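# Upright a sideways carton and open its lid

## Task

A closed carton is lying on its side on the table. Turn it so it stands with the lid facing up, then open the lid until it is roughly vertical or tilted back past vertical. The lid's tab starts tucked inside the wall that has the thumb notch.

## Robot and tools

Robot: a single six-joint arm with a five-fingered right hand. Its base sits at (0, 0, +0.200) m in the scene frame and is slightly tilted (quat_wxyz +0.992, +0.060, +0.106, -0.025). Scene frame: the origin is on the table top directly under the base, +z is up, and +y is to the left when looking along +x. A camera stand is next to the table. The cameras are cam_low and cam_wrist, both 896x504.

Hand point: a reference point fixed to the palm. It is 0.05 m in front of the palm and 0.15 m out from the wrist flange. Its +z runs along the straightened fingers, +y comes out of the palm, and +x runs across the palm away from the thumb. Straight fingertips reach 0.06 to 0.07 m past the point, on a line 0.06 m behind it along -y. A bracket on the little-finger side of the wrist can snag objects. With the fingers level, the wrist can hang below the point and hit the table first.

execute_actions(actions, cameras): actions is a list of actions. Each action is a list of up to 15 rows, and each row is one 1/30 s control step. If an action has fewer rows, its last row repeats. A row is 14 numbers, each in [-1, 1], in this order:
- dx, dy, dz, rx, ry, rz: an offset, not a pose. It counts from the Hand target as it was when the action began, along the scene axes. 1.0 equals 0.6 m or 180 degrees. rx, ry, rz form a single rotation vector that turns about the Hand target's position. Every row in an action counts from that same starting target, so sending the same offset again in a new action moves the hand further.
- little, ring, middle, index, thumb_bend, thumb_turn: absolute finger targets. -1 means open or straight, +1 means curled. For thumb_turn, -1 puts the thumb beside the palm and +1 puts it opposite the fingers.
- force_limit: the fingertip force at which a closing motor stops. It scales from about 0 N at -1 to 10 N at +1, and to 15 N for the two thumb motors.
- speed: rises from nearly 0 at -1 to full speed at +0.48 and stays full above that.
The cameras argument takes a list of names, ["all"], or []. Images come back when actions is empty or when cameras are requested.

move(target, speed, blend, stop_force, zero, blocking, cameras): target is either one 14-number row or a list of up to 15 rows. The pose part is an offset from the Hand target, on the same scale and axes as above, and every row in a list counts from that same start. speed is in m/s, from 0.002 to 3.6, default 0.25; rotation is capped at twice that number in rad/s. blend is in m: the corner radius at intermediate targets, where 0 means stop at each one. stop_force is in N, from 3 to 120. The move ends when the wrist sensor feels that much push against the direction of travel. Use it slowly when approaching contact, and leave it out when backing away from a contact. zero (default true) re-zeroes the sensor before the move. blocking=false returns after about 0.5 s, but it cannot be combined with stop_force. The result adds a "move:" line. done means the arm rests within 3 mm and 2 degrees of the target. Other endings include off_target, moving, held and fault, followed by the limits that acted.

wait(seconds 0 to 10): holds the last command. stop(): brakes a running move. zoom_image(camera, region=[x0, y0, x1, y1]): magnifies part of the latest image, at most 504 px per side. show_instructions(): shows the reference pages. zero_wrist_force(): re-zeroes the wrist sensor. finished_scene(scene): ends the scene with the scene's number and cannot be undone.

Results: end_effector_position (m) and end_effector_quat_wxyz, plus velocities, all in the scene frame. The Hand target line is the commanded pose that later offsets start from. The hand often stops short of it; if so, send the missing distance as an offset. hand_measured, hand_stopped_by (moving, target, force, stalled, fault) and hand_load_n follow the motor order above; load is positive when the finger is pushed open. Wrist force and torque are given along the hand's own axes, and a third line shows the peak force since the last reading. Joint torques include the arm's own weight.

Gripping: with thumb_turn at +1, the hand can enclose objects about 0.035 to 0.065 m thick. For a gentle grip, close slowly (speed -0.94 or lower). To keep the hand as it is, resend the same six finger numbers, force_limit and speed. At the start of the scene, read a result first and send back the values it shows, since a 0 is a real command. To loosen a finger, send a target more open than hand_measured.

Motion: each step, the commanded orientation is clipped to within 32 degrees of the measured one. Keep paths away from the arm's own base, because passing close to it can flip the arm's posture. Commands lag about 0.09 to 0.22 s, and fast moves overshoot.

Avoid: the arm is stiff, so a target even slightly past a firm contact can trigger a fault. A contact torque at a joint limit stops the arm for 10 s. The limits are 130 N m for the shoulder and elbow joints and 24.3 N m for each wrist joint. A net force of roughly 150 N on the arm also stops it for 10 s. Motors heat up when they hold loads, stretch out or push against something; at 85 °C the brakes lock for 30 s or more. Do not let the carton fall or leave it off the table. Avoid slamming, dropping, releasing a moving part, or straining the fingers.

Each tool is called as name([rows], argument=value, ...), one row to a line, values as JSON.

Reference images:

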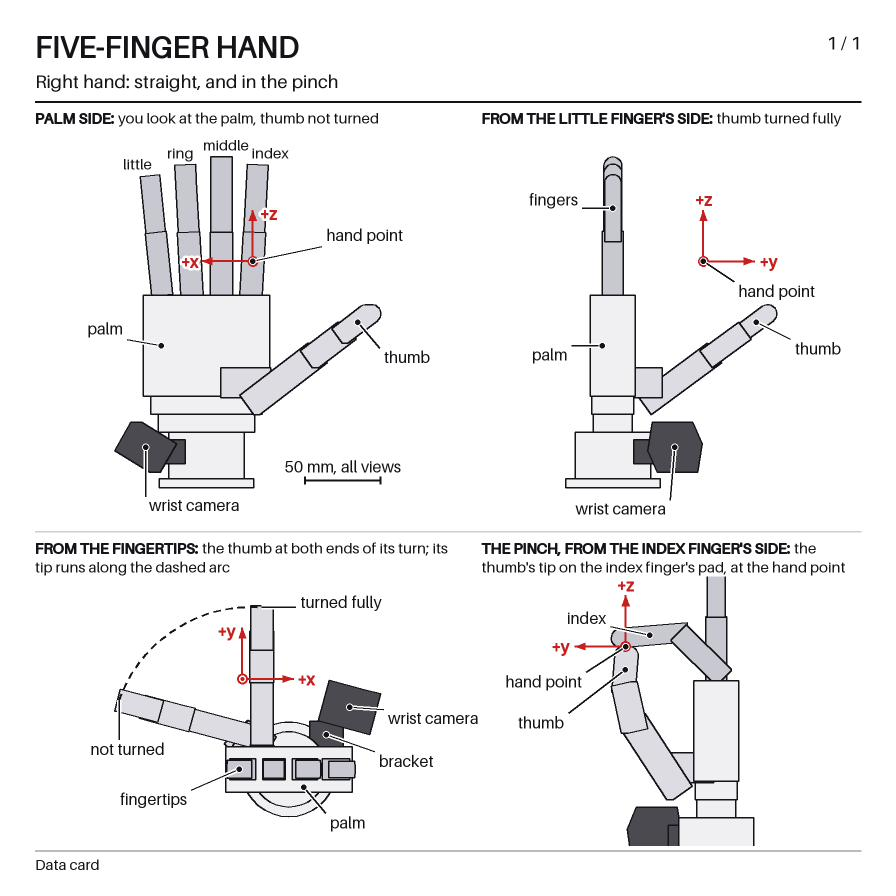

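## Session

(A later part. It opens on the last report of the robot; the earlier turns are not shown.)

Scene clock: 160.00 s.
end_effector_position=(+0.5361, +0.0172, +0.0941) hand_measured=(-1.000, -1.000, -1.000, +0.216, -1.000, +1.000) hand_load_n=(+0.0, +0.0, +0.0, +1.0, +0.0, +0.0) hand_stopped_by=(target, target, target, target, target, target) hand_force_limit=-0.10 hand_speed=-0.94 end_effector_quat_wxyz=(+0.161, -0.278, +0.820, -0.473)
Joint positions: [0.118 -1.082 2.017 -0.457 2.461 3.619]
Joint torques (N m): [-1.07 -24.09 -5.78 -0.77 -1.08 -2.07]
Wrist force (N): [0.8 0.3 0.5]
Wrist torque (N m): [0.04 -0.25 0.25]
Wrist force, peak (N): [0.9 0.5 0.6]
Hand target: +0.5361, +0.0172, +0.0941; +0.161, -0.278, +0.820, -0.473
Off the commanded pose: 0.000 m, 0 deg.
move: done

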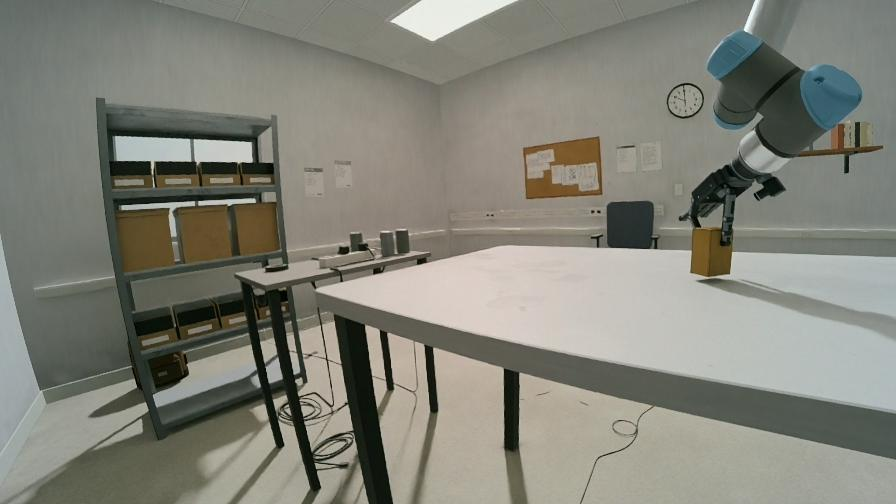

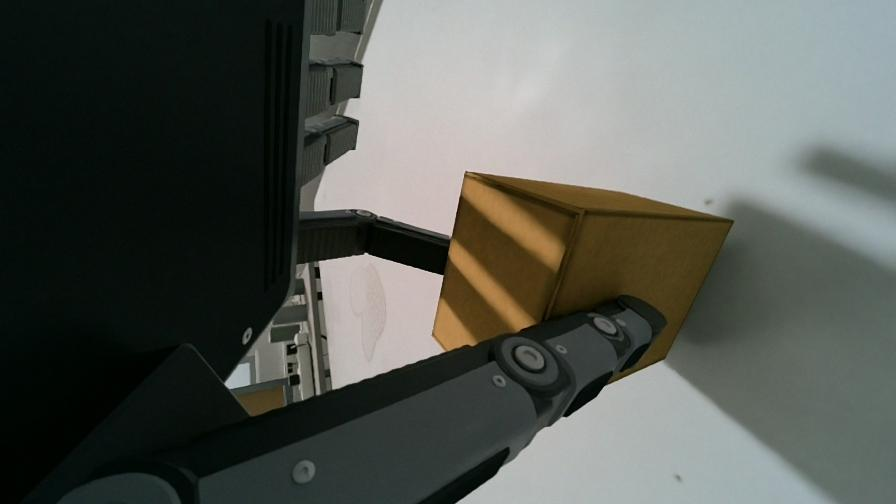

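move([
  [0,0,0,0,0,0,-1,-1,-1,0.2135,-1,1,-0.1,-0.94],
  [0,0,0,0,0,0,-1,-1,-1,0.211,-1,1,-0.1,-0.94],
  [0,0,0,0,0,0,-1,-1,-1,0.2085,-1,1,-0.1,-0.94],
  [0,0,0,0,0,0,-1,-1,-1,0.206,-1,1,-0.1,-0.94],
  [0,0,0,0,0,0,-1,-1,-1,0.2035,-1,1,-0.1,-0.94],
  [0,0,0,0,0,0,-1,-1,-1,0.201,-1,1,-0.1,-0.94],
], cameras=["cam_low","cam_wrist"])

zoom_image(camera="cam_low", region=[680, 205, 760, 285])

zoom_image(camera="cam_wrist", region=[400, 130, 720, 360])

Scene clock: 165.07 s.
end_effector_position=(+0.5361, +0.0172, +0.0941) hand_measured=(-1.000, -1.000, -1.000, +0.200, -1.000, +1.000) hand_load_n=(+0.0, +0.0, +0.0, +0.0, +0.0, +0.0) hand_stopped_by=(target, target, target, target, target, target) hand_force_limit=-0.10 hand_speed=-0.94 end_effector_quat_wxyz=(+0.161, -0.278, +0.820, -0.473)
Joint positions: [0.118 -1.082 2.017 -0.457 2.461 3.619]
Joint torques (N m): [1.08 -24.56 -16.58 1.69 -1.11 -2.11]
Wrist force (N): [0.9 0.2 0.2]
Wrist torque (N m): [0.07 -0.27 0.26]
Wrist force, peak (N): [1.1 0.5 0.4]
Hand target: +0.5361, +0.0172, +0.0941; +0.161, -0.278, +0.820, -0.473
Off the commanded pose: 0.000 m, 0 deg.
move: done

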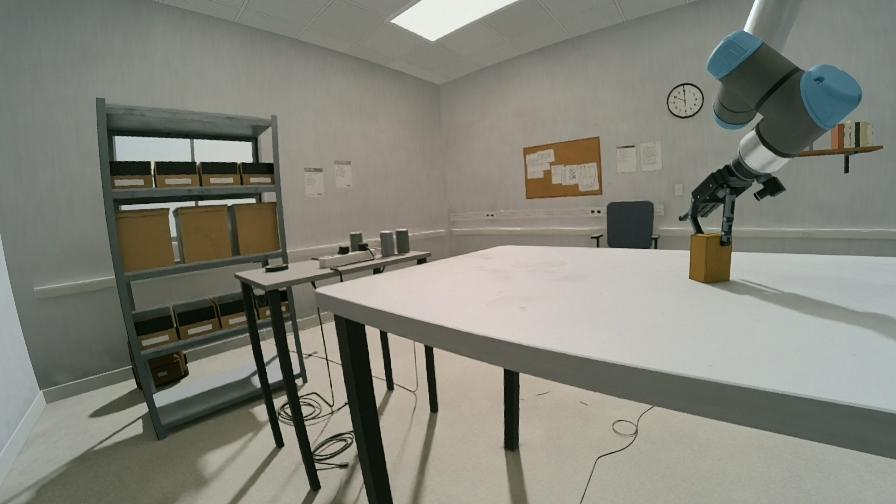

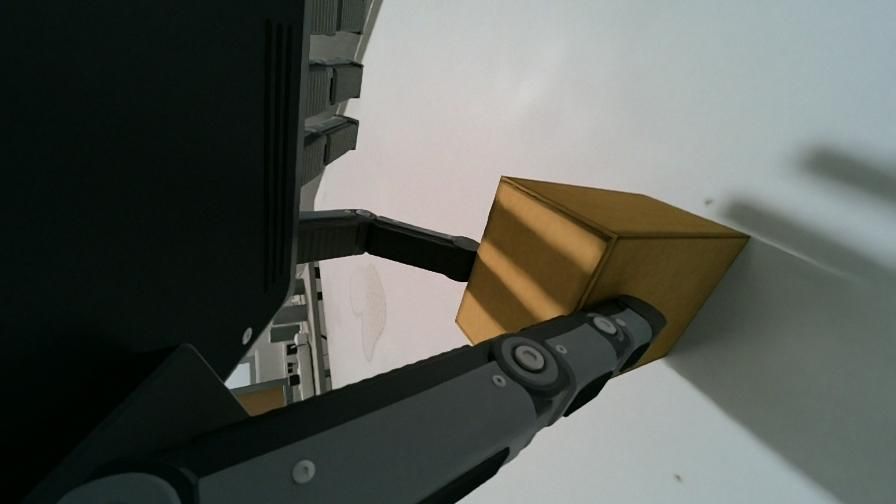

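Scaled by 6.300 from the camera's 896x504 image, which has a finer 1280x720 frame.

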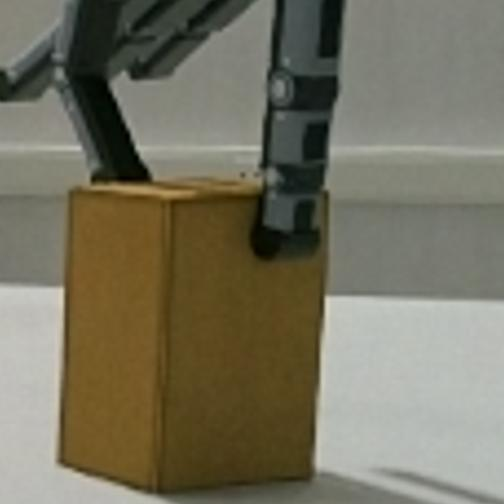

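Scaled by 1.575 from the camera's 896x504 image, which has a finer 1280x720 frame.

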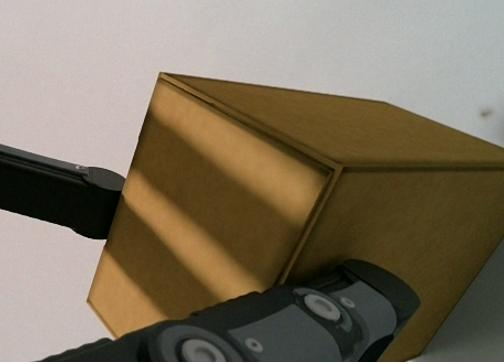

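move([
  [0,0,0,0,0,0,-1,-1,-1,-0.4,-1,1,0,-0.3],
  [0,0,0.13,0,0,0,-1,-1,-1,-0.4,-1,1,0,-0.3],
  [0.08,-0.14,0.12,0,0,0.44,-1,-1,-1,-0.4,-1,1,0,-0.3],
], speed=[0.05,0.1,0.3], cameras=["cam_wrist","cam_low"])

zoom_image(camera="cam_wrist", region=[500, 50, 800, 400])

Scene clock: 173.73 s.
end_effector_position=(+0.5840, -0.0669, +0.1660) hand_measured=(-1.000, -1.000, -1.000, -0.400, -1.000, +1.000) hand_load_n=(+0.0, +0.0, +0.0, +0.0, +0.0, +0.0) hand_stopped_by=(target, target, target, target, target, target) hand_force_limit=0.00 hand_speed=-0.30 end_effector_quat_wxyz=(-0.426, +0.737, -0.455, +0.262) end_effector_velocity=(+0.000, +0.000, +0.001) end_effector_angular_velocity=(-0.002, -0.002, +0.004)
Joint positions: [-0.649 -1.22 1.86 0.054 0.623 2.326]
Joint velocities: [0 0 -0.001 0.004 -0.002 -0.006]
Joint torques (N m): [10.58 -37.06 -15.92 3.05 -2.65 -2.02]
Wrist force (N): [0.7 -0.2 0.4]
Wrist torque (N m): [0.00 -0.22 0.23]
Wrist force, peak (N): [0.9 1.3 0.7]
Hand target: +0.5841, -0.0668, +0.1661; -0.426, +0.737, -0.455, +0.262
Off the commanded pose: 0.000 m, 0 deg.
move: done

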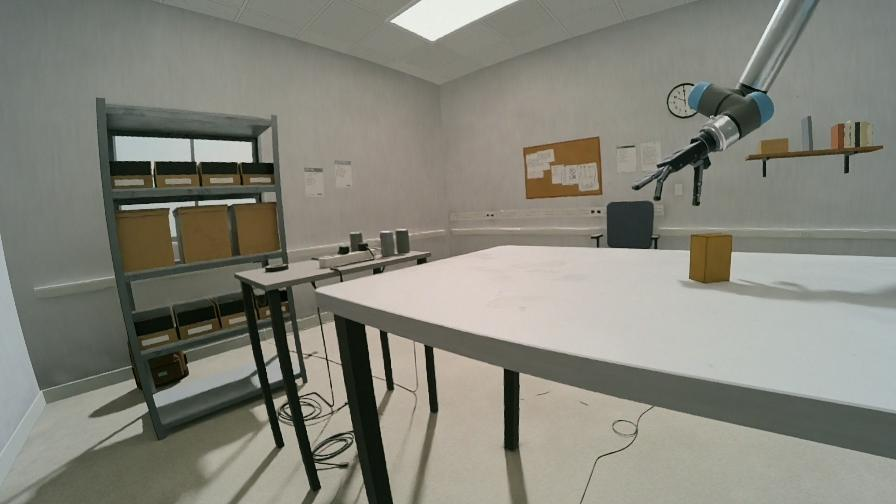

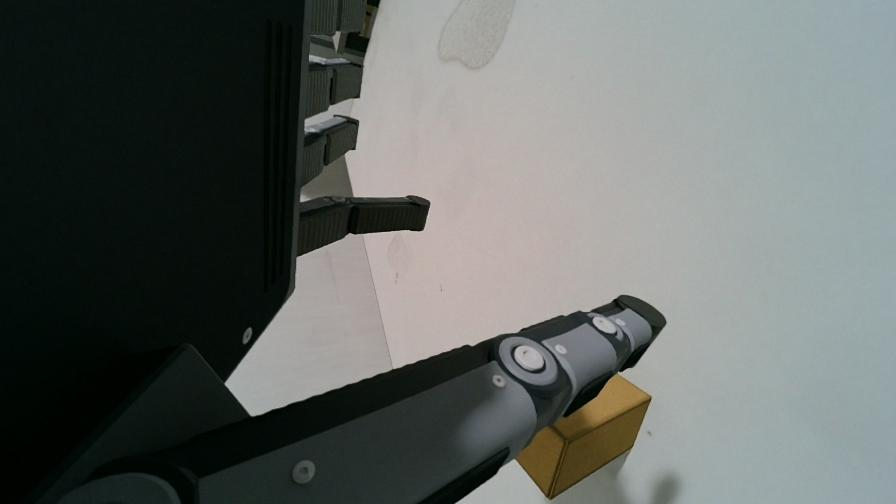

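Scaled by 1.440 from the camera's 896x504 image, which has a finer 1280x720 frame.

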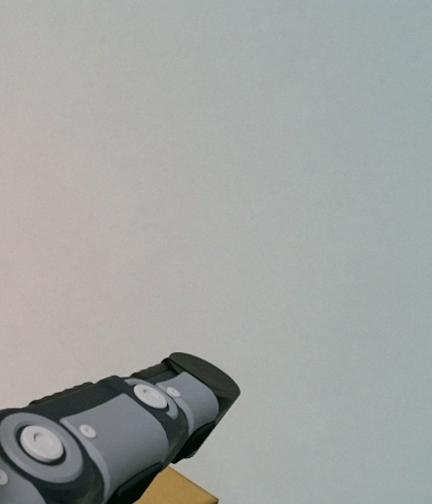

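move(target=[-0.15,-0.1,0.02,0,0,0,-1,-1,-1,-0.4,-1,1,0,-0.3], speed=0.3, cameras=["cam_wrist"])

zoom_image(camera="cam_wrist", region=[480, 100, 780, 400])

Scene clock: 175.90 s.
end_effector_position=(+0.4941, -0.1269, +0.1780) hand_measured=(-1.000, -1.000, -1.000, -0.400, -1.000, +1.000) hand_load_n=(+0.0, -0.5, +0.0, +0.0, -0.5, +0.0) hand_stopped_by=(target, target, target, target, target, target) hand_force_limit=0.00 hand_speed=-0.30 end_effector_quat_wxyz=(-0.426, +0.737, -0.455, +0.262) end_effector_velocity=(-0.001, +0.001, +0.001) end_effector_angular_velocity=(+0.003, +0.002, +0.001)
Joint positions: [-0.942 -1.232 1.977 0.344 0.435 1.872]
Joint velocities: [0 -0.001 0 0.007 0 -0.004]
Joint torques (N m): [-7.78 -42.76 0.92 3.65 -2.15 -2.31]
Wrist force (N): [0.9 0.1 0.4]
Wrist torque (N m): [0.05 -0.27 0.26]
Wrist force, peak (N): [0.8 -0.8 2.1]
Hand target: +0.4941, -0.1268, +0.1781; -0.426, +0.737, -0.455, +0.262
Off the commanded pose: 0.000 m, 0 deg.
move: done
Images, in order (width x height): cam_wrist 896x504.

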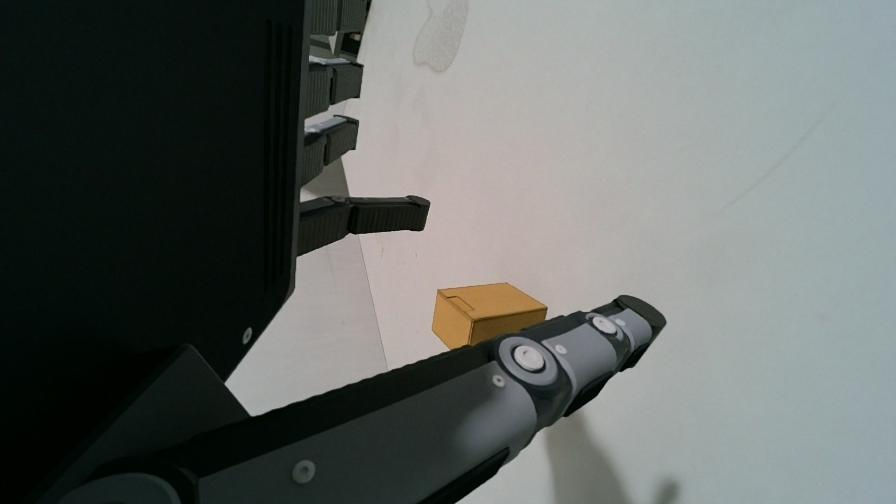

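Scaled by 1.680 from the camera's 896x504 image, which has a finer 1280x720 frame.

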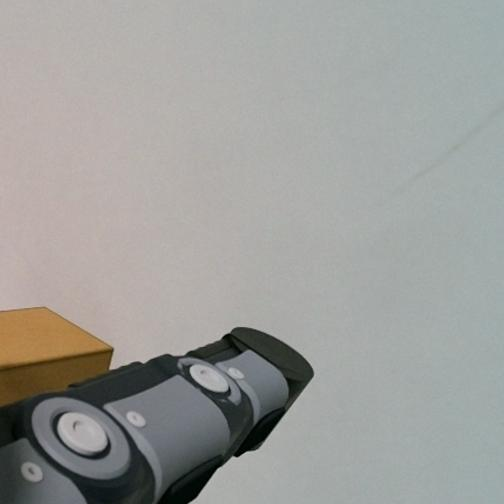

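zoom_image(camera="cam_wrist", region=[420, 270, 560, 360])

Scaled by 3.600 from the camera's 896x504 image, which has a finer 1280x720 frame.

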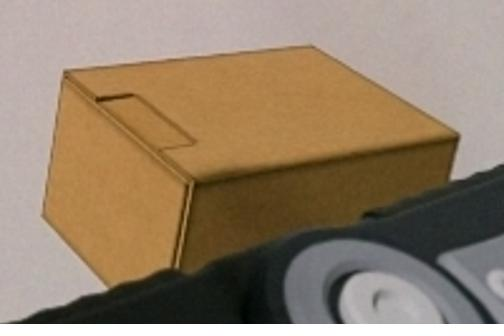

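move([
  [0.05,0.15,0.05,0,0,-0.3,-1,-1,-1,-0.5,-1,1,0,-0.3],
  [0.07,0.24,-0.085,0,0,-0.469,-1,-1,-1,-0.5,-1,1,0,-0.3],
], speed=0.25, blend=0.03, cameras=["cam_wrist","cam_low"])

zoom_image(camera="cam_low", region=[680, 195, 760, 285])

Scene clock: 192.23 s.
end_effector_position=(+0.5361, +0.0172, +0.1271) hand_measured=(-1.000, -1.000, -1.000, -0.500, -1.000, +1.000) hand_load_n=(+0.0, +0.0, +0.0, +0.0, +0.0, +0.5) hand_stopped_by=(target, target, target, target, target, target) hand_force_limit=0.00 hand_speed=-0.30 end_effector_quat_wxyz=(+0.139, -0.240, +0.832, -0.480) end_effector_velocity=(-0.001, +0.000, +0.000) end_effector_angular_velocity=(+0.001, +0.000, -0.003)
Joint positions: [0.158 -1.105 1.945 -0.264 2.563 3.755]
Joint velocities: [0 0 0 0.004 0.002 0.005]
Joint torques (N m): [7.64 -25.36 -11.73 2.49 2.89 2.34]
Wrist force (N): [0.6 0.5 0.3]
Wrist torque (N m): [0.10 -0.22 0.33]
Wrist force, peak (N): [1.3 0.4 0.3]
Hand target: +0.5361, +0.0172, +0.1271; +0.139, -0.240, +0.832, -0.480
Off the commanded pose: 0.000 m, 0 deg.
move: done

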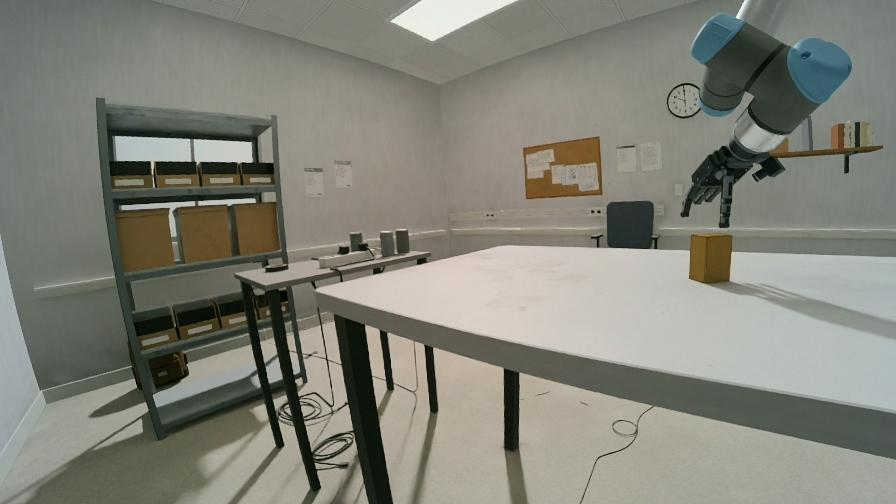

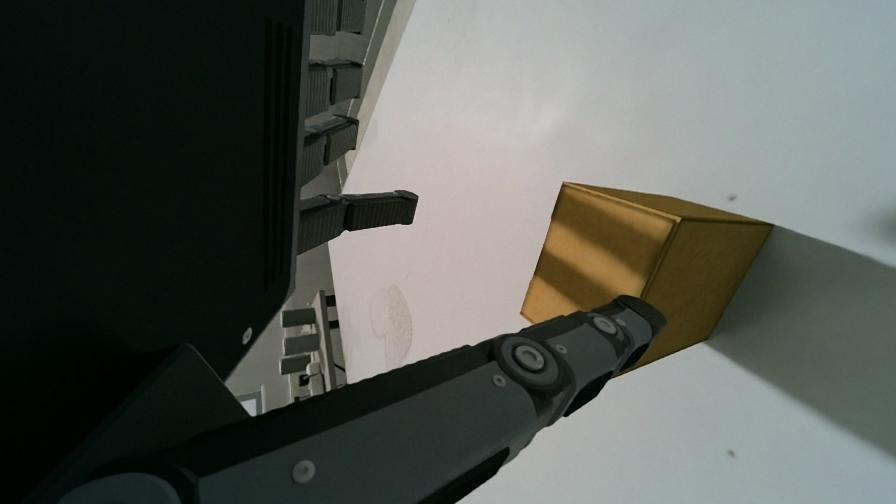

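Scaled by 5.600 from the camera's 896x504 image, which has a finer 1280x720 frame.

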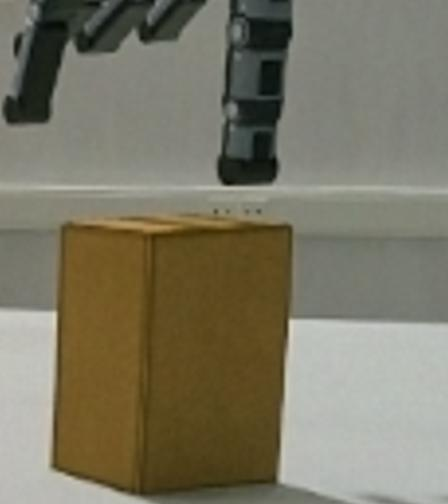

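move([
  [-0.016,0.0157,0,0,0,0,-1,-1,-1,-0.5,-1,1,0,-0.3],
  [-0.016,0.0157,-0.0693,0,0,0,-1,-1,-1,-0.5,-1,1,0,-0.3],
], speed=0.03, stop_force=3)

move([
  [0.0065,-0.0103,0,0,0,0,-1,-1,-1,-0.3,-1,1,0,-0.3],
  [0.0065,-0.0103,0,0,0,0,-1,-1,-1,0.7,-1,1,-0.3,-0.93],
], speed=0.03, cameras=["cam_wrist","cam_low"])

zoom_image(camera="cam_low", region=[680, 205, 760, 285])

zoom_image(camera="cam_wrist", region=[400, 130, 720, 360])

Scene clock: 202.10 s.
end_effector_position=(+0.5265, +0.0266, +0.0855) hand_measured=(-1.000, -1.000, -1.000, -0.500, -1.000, +1.000) hand_load_n=(+0.0, +0.0, +0.0, +0.0, +0.0, +0.0) hand_stopped_by=(target, target, target, target, target, target) hand_force_limit=0.00 hand_speed=-0.30 end_effector_quat_wxyz=(+0.139, -0.240, +0.832, -0.480)
Joint positions: [0.168 -1.015 1.957 -0.358 2.572 3.765]
Joint torques (N m): [17.78 -49 -19.49 2.7 2.54 2.22]
Wrist force (N): [0.9 0.1 0.3]
Wrist torque (N m): [0.04 -0.26 0.34]
Wrist force, peak (N): [1.0 0.3 0.5]
Hand target: +0.5265, +0.0266, +0.0855; +0.139, -0.240, +0.832, -0.480
Off the commanded pose: 0.000 m, 0 deg.
move: done

Scene clock: 205.77 s.
end_effector_position=(+0.5304, +0.0204, +0.0855) hand_measured=(-1.000, -1.000, -1.000, +0.230, -1.000, +1.000) hand_load_n=(+0.0, +0.0, +0.0, +3.5, +0.0, +0.0) hand_stopped_by=(target, target, target, force, target, target) hand_force_limit=-0.30 hand_speed=-0.93 end_effector_quat_wxyz=(+0.139, -0.240, +0.832, -0.480)
Joint positions: [0.152 -1.02 1.958 -0.366 2.558 3.749]
Joint torques (N m): [17.22 -24.5 0.55 2.42 2.76 2.4]
Wrist force (N): [0.7 0.2 0.5]
Wrist torque (N m): [0.04 -0.25 0.33]
Wrist force, peak (N): [1.1 0.0 0.3]
Hand target: +0.5304, +0.0204, +0.0855; +0.139, -0.240, +0.832, -0.480
Off the commanded pose: 0.000 m, 0 deg.
move: done

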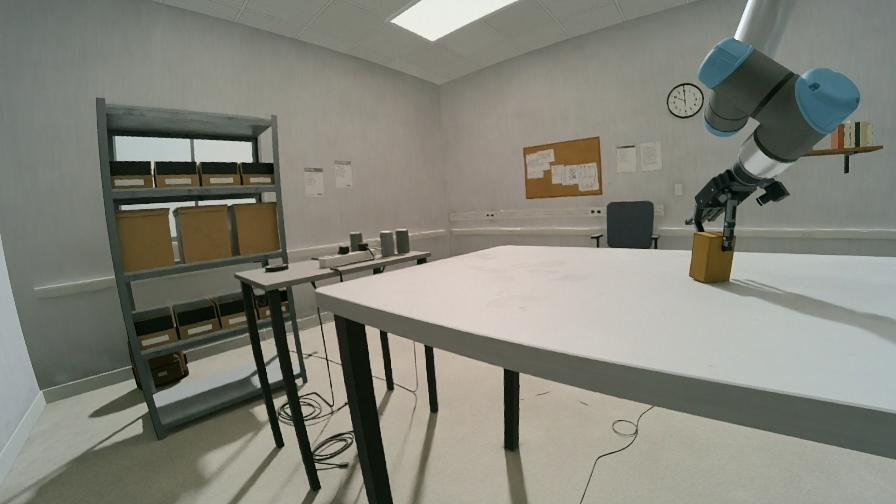

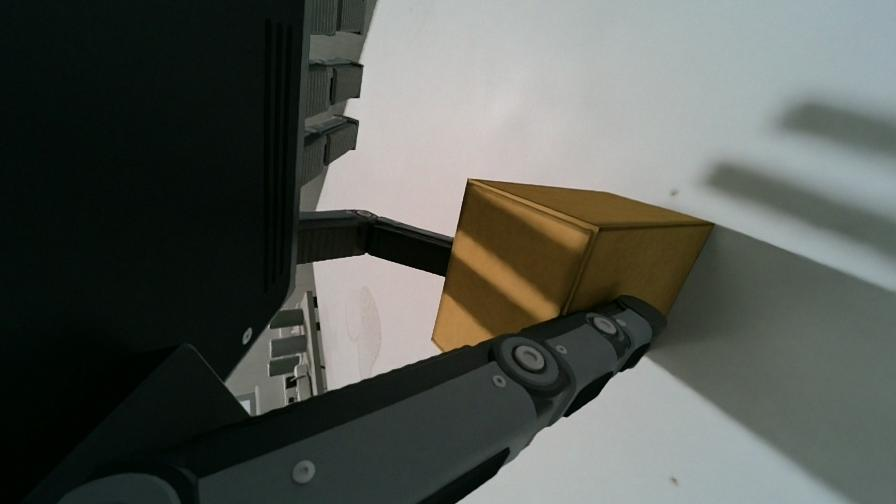

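Scaled by 6.300 from the camera's 896x504 image, which has a finer 1280x720 frame.

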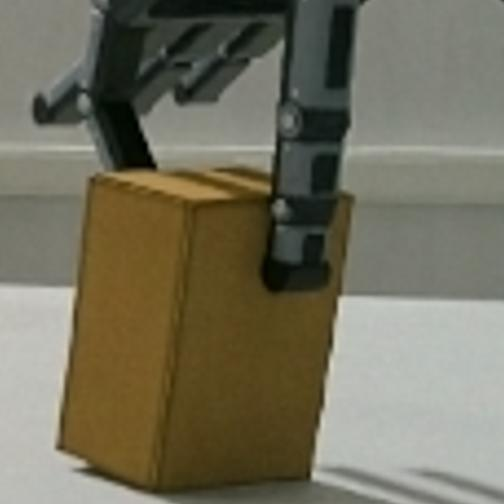

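Scaled by 1.575 from the camera's 896x504 image, which has a finer 1280x720 frame.

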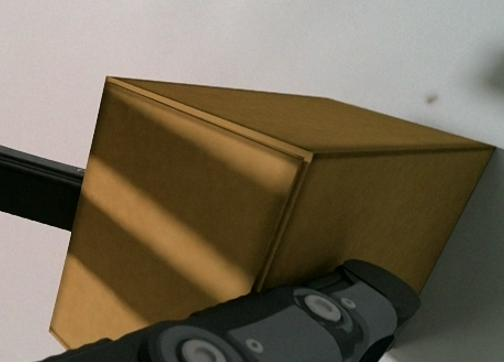

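move([
  [0.006,-0.008,0.018,0,0,0,-1,-1,-1,0.7,-1,1,-0.3,-0.93],
  [0.006,-0.008,0.018,0,0,0,-1,-1,-1,0.222,-1,1,-0.3,-0.94],
  [0.006,-0.008,0.018,0,0,0,-1,-1,-1,0.218,-1,1,-0.3,-0.94],
  [0.006,-0.008,0.018,0,0,0,-1,-1,-1,0.214,-1,1,-0.3,-0.94],
  [0.006,-0.008,0.018,0,0,0,-1,-1,-1,0.210,-1,1,-0.3,-0.94],
  [0.006,-0.008,0.018,0,0,0,-1,-1,-1,0.206,-1,1,-0.3,-0.94],
], speed=0.04, cameras=["cam_wrist","cam_low"])

zoom_image(camera="cam_low", region=[680, 205, 760, 285])

zoom_image(camera="cam_wrist", region=[400, 130, 720, 360])

Scene clock: 212.10 s.
end_effector_position=(+0.5340, +0.0156, +0.0963) hand_measured=(-1.000, -1.000, -1.000, +0.206, -1.000, +1.000) hand_load_n=(-0.5, +0.0, +0.0, +0.0, +0.0, +0.0) hand_stopped_by=(target, target, target, target, target, target) hand_force_limit=-0.30 hand_speed=-0.94 end_effector_quat_wxyz=(+0.139, -0.240, +0.832, -0.480)
Joint positions: [0.143 -1.046 1.956 -0.346 2.551 3.741]
Joint torques (N m): [16.88 -24.74 0.46 0.32 2.69 2.29]
Wrist force (N): [0.8 0.2 0.4]
Wrist torque (N m): [0.06 -0.25 0.34]
Wrist force, peak (N): [1.0 0.5 0.6]
Hand target: +0.5340, +0.0156, +0.0963; +0.139, -0.240, +0.832, -0.480
Off the commanded pose: 0.000 m, 0 deg.
move: done

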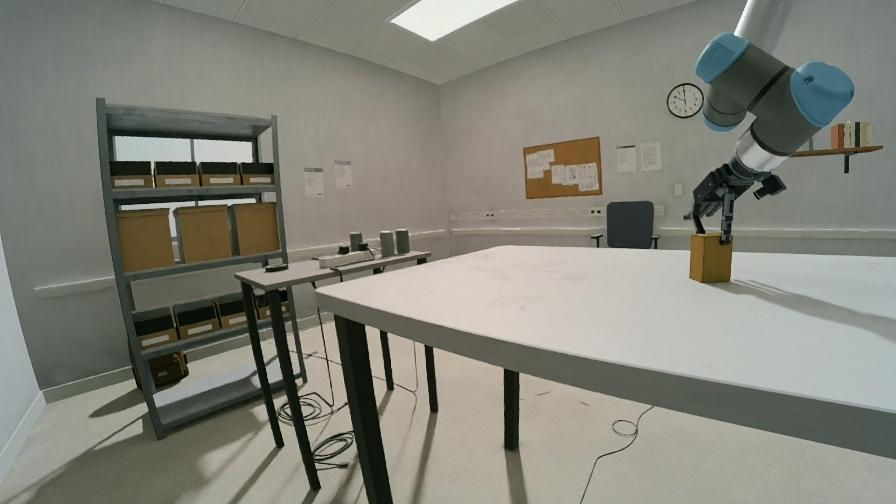

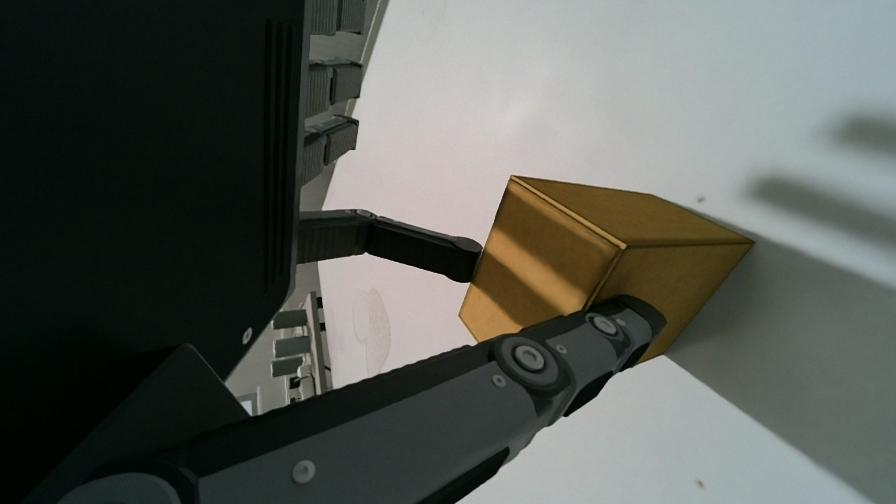

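Scaled by 6.300 from the camera's 896x504 image, which has a finer 1280x720 frame.

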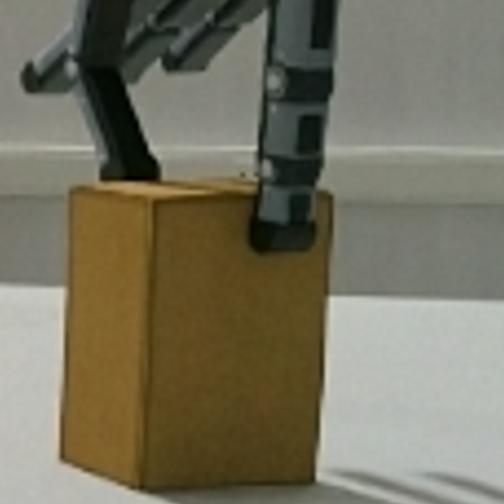

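Scaled by 1.575 from the camera's 896x504 image, which has a finer 1280x720 frame.

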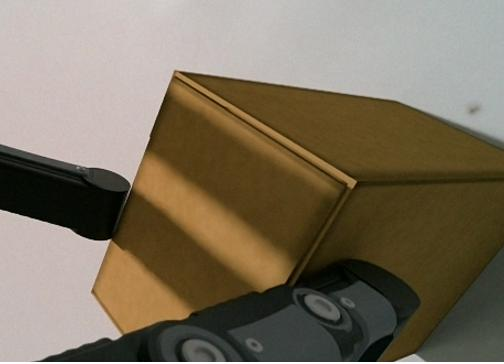

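execute_actions(actions=[])

zoom_image(camera="cam_wrist", region=[300, 180, 600, 480])

zoom_image(camera="cam_low", region=[640, 190, 780, 290])

Scene clock: 220.60 s.
end_effector_position=(+0.5340, +0.0156, +0.0963) hand_measured=(-1.000, -1.000, -1.000, +0.206, -1.000, +1.000) hand_load_n=(+0.0, +0.0, +0.0, +0.0, +0.0, +0.0) hand_stopped_by=(target, target, target, target, target, target) hand_force_limit=-0.30 hand_speed=-0.94 end_effector_quat_wxyz=(+0.139, -0.240, +0.832, -0.480)
Joint positions: [0.143 -1.046 1.956 -0.346 2.551 3.741]
Joint velocities: within noise
Joint torques (N m): [14.81 -26.51 0.92 2.5 2.14 2.17]
Wrist force (N): [0.8 0.1 0.4]
Wrist torque (N m): [0.04 -0.26 0.34]
Wrist force, peak (N): [1.0 0.2 0.5]
Hand target: +0.5340, +0.0156, +0.0963; +0.139, -0.240, +0.832, -0.480
Off the commanded pose: 0.000 m, 0 deg.

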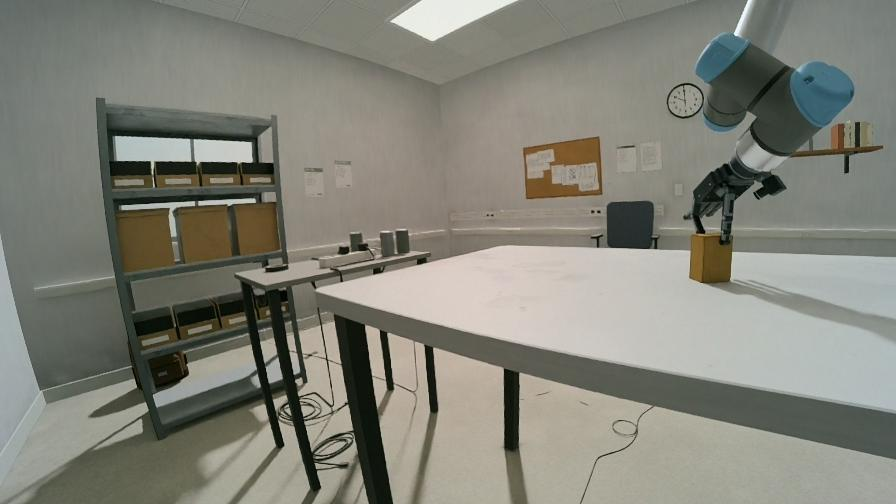

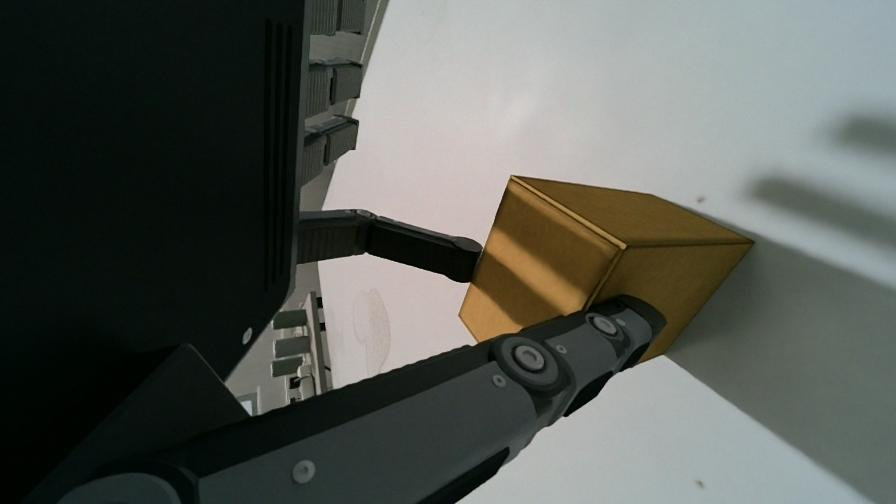

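Scaled by 1.680 from the camera's 896x504 image, which has a finer 1280x720 frame.

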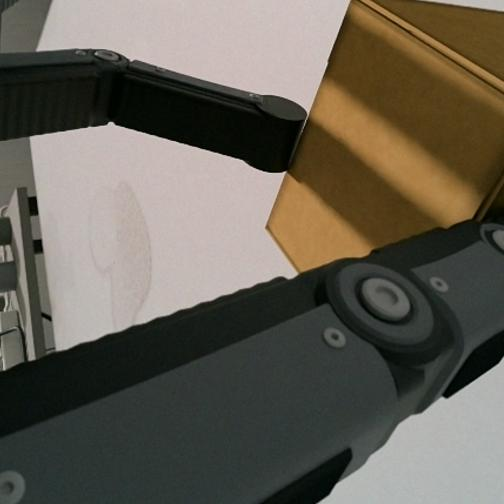

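Scaled by 3.600 from the camera's 896x504 image, which has a finer 1280x720 frame.

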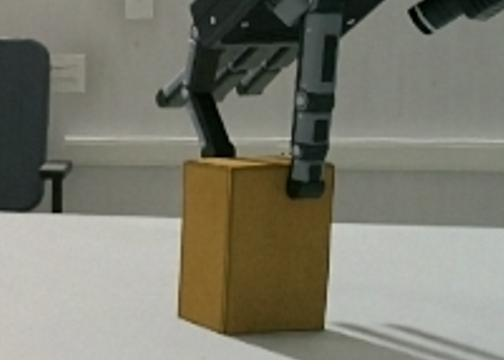

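execute_actions([
  [[0,0,0,0,0,0,-1,-1,-1,-0.3,-1,1,-0.3,-0.3]],
])

move(target=[0,0,-0.0175,0,0,0,-1,-1,-1,-0.3,-1,1,-0.3,-0.3], speed=0.03, stop_force=4)

move(target=[0.005,-0.008,0,0,0,0,-1,-1,-1,-0.3,-1,1,-0.3,-0.3], speed=0.03, stop_force=3)

move(target=[0,0,0,0,0,0,-1,-1,-1,0.6,-1,1,0.2,-0.9])

wait(seconds=1.5, cameras=["all"])

zoom_image(camera="cam_low", region=[640, 190, 780, 290])

Scene clock: 225.93 s.
end_effector_position=(+0.5340, +0.0156, +0.0963) hand_measured=(-1.000, -1.000, -1.000, -0.300, -1.000, +1.000) hand_load_n=(+0.0, -0.5, +0.0, +0.0, +0.0, +0.0) hand_stopped_by=(target, target, target, target, target, target) hand_force_limit=-0.30 hand_speed=-0.30 end_effector_quat_wxyz=(+0.139, -0.240, +0.832, -0.480)
Joint positions: [0.143 -1.046 1.956 -0.346 2.551 3.741]
Joint torques (N m): [12.7 -27.65 0.73 2.17 1.57 2.28]
Wrist force (N): [0.8 -0.1 0.4]
Wrist torque (N m): [0.02 -0.25 0.33]
Wrist force, peak (N): [1.0 0.0 0.5]
Hand target: +0.5340, +0.0156, +0.0963; +0.139, -0.240, +0.832, -0.480
Off the commanded pose: 0.000 m, 0 deg.

Scene clock: 227.43 s.
end_effector_position=(+0.5340, +0.0156, +0.0858) hand_measured=(-1.000, -1.000, -1.000, -0.300, -1.000, +1.000) hand_load_n=(+0.0, +0.0, +0.0, +0.0, +0.0, +0.5) hand_stopped_by=(target, target, target, target, target, target) hand_force_limit=-0.30 hand_speed=-0.30 end_effector_quat_wxyz=(+0.139, -0.240, +0.832, -0.480)
Joint positions: [0.139 -1.024 1.956 -0.371 2.548 3.737]
Joint torques (N m): [17.66 -48.69 -19.34 2.61 2.24 2]
Wrist force (N): [0.8 0.0 0.3]
Wrist torque (N m): [0.03 -0.24 0.33]
Wrist force, peak (N): [1.1 0.0 0.5]
Hand target: +0.5340, +0.0156, +0.0858; +0.139, -0.240, +0.832, -0.480
Off the commanded pose: 0.000 m, 0 deg.
move: done

Scene clock: 228.87 s.
end_effector_position=(+0.5370, +0.0108, +0.0858) hand_measured=(-1.000, -1.000, -1.000, -0.300, -1.000, +1.000) hand_load_n=(+0.0, +0.0, +0.0, +0.0, +0.0, +0.0) hand_stopped_by=(target, target, target, target, target, target) hand_force_limit=-0.30 hand_speed=-0.30 end_effector_quat_wxyz=(+0.139, -0.240, +0.832, -0.480)
Joint positions: [0.127 -1.027 1.955 -0.376 2.537 3.726]
Joint torques (N m): [17.77 -29.56 -11.28 2.56 2.93 2.49]
Wrist force (N): [0.9 0.2 0.3]
Wrist torque (N m): [0.07 -0.26 0.35]
Wrist force, peak (N): [0.9 -0.1 0.4]
Hand target: +0.5370, +0.0108, +0.0858; +0.139, -0.240, +0.832, -0.480
Off the commanded pose: 0.000 m, 0 deg.
move: done

Scene clock: 231.20 s.
end_effector_position=(+0.5370, +0.0108, +0.0858) hand_measured=(-1.000, -1.000, -1.000, +0.276, -1.000, +1.000) hand_load_n=(+0.0, +0.0, +0.0, +6.5, +1.5, -2.5) hand_stopped_by=(target, target, target, force, target, target) hand_force_limit=0.20 hand_speed=-0.90 end_effector_quat_wxyz=(+0.139, -0.240, +0.832, -0.480)
Joint positions: [0.127 -1.027 1.955 -0.376 2.537 3.726]
Joint torques (N m): [17.33 -25.57 0.53 2.22 2.59 2.36]
Wrist force (N): [0.9 0.0 0.3]
Wrist torque (N m): [0.05 -0.26 0.35]
Wrist force, peak (N): [1.1 -0.1 0.4]
Hand target: +0.5370, +0.0108, +0.0858; +0.139, -0.240, +0.832, -0.480
Off the commanded pose: 0.000 m, 0 deg.
move: done

Scene clock: 232.70 s.
end_effector_position=(+0.5370, +0.0108, +0.0858) hand_measured=(-1.000, -1.000, -1.000, +0.276, -1.000, +1.000) hand_load_n=(+0.0, +0.0, +0.0, +6.5, +1.5, -2.0) hand_stopped_by=(target, target, target, force, target, target) hand_force_limit=0.20 hand_speed=-0.90 end_effector_quat_wxyz=(+0.139, -0.240, +0.832, -0.480)
Joint positions: [0.127 -1.027 1.955 -0.376 2.537 3.726]
Joint torques (N m): [17.27 -24.88 0.62 2.07 2.24 2.33]
Wrist force (N): [1.0 -0.3 0.4]
Wrist torque (N m): [0.00 -0.28 0.35]
Wrist force, peak (N): [1.0 -0.2 0.3]
Hand target: +0.5370, +0.0108, +0.0858; +0.139, -0.240, +0.832, -0.480
Off the commanded pose: 0.000 m, 0 deg.
wait: 1.50 s; at rest by 0.17 s

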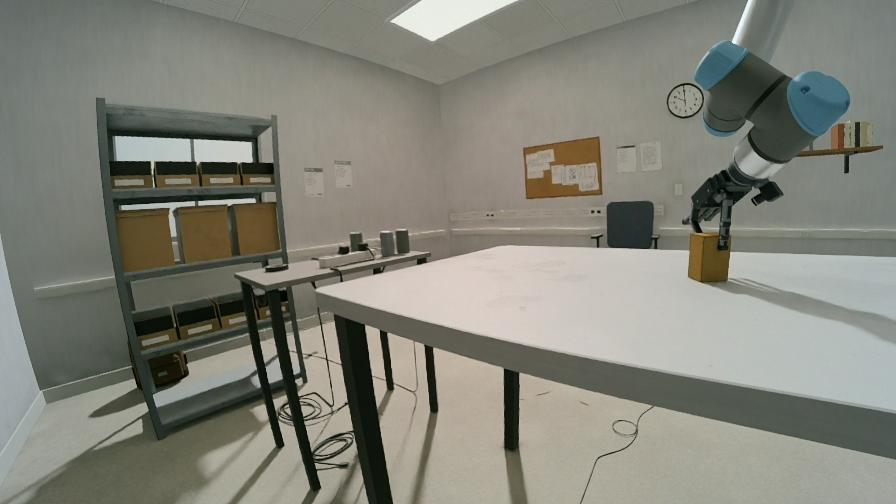

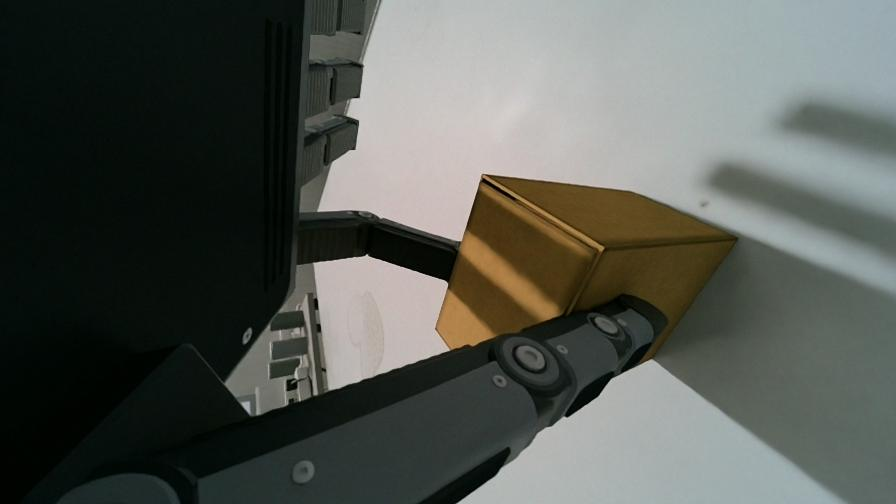

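Scaled by 3.600 from the camera's 896x504 image, which has a finer 1280x720 frame.

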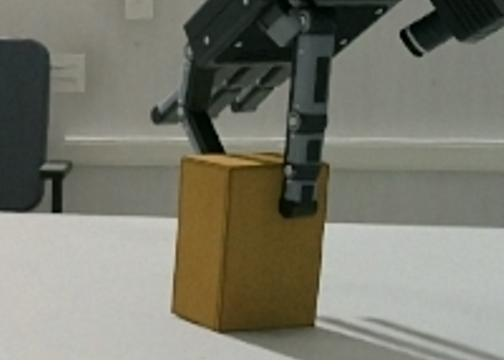

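move(target=[0.004,-0.006,0.02,0,0,0,-1,-1,-1,0.6,-1,1,0.2,-0.9], speed=0.05)

execute_actions([
  [[0,0,0,0,0,0,-1,-1,-1,0.272,-1,1,0.2,-0.9]],
  [[0,0,0,0,0,0,-1,-1,-1,0.268,-1,1,0.2,-0.9]],
  [[0,0,0,0,0,0,-1,-1,-1,0.264,-1,1,0.2,-0.9]],
], cameras=["all"])

zoom_image(camera="cam_low", region=[640, 190, 780, 290])

Scene clock: 236.03 s.
end_effector_position=(+0.5394, +0.0071, +0.0979) hand_measured=(-1.000, -1.000, -1.000, +0.276, -1.000, +1.000) hand_load_n=(+0.0, +0.0, +0.0, +6.5, +1.5, -2.5) hand_stopped_by=(target, target, target, force, target, target) hand_force_limit=0.20 hand_speed=-0.90 end_effector_quat_wxyz=(+0.139, -0.240, +0.832, -0.480) end_effector_velocity=(+0.001, +0.000, -0.001) end_effector_angular_velocity=(+0.000, -0.003, +0.000)
Joint positions: [0.122 -1.055 1.954 -0.351 2.533 3.721]
Joint velocities: [0 0.003 -0.002 -0.005 0 0]
Joint torques (N m): [7.56 -24.47 -20.21 -0.39 -0.3 -0.66]
Wrist force (N): [0.9 0.4 0.7]
Wrist torque (N m): [0.05 -0.27 0.35]
Wrist force, peak (N): [1.0 0.3 0.6]
Hand target: +0.5394, +0.0072, +0.0978; +0.139, -0.240, +0.832, -0.480
Off the commanded pose: 0.000 m, 0 deg.
move: done

Scene clock: 237.73 s.
end_effector_position=(+0.5394, +0.0072, +0.0978) hand_measured=(-1.000, -1.000, -1.000, +0.264, -1.000, +1.000) hand_load_n=(+0.0, +0.0, +0.0, +3.5, +1.0, -1.5) hand_stopped_by=(target, target, target, target, target, target) hand_force_limit=0.20 hand_speed=-0.90 end_effector_quat_wxyz=(+0.139, -0.240, +0.832, -0.480)
Joint positions: [0.122 -1.055 1.954 -0.351 2.533 3.721]
Joint torques (N m): [17.16 -24.88 -20.27 -0.29 2.51 2.13]
Wrist force (N): [0.8 0.3 0.2]
Wrist torque (N m): [0.07 -0.24 0.34]
Wrist force, peak (N): [1.0 0.4 0.5]
Hand target: +0.5394, +0.0072, +0.0978; +0.139, -0.240, +0.832, -0.480
Off the commanded pose: 0.000 m, 0 deg.

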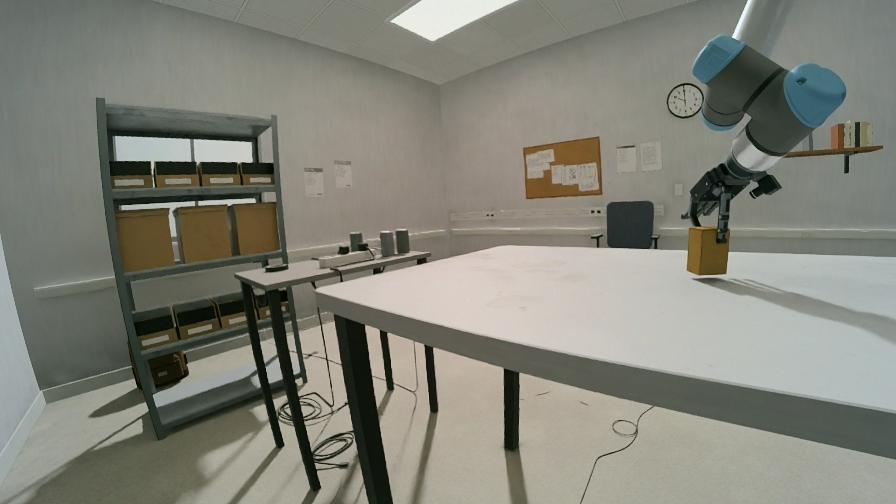

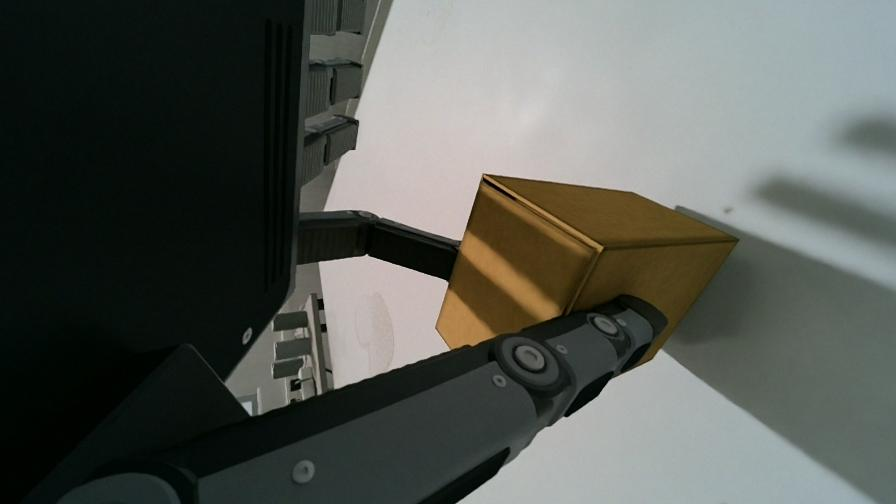

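Scaled by 3.600 from the camera's 896x504 image, which has a finer 1280x720 frame.

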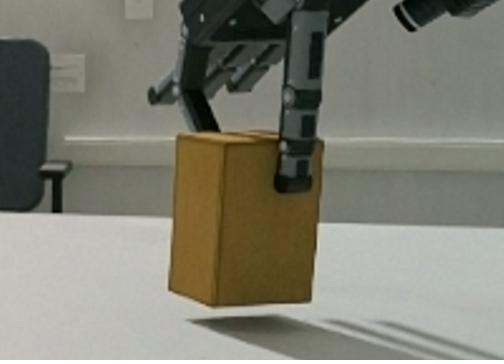

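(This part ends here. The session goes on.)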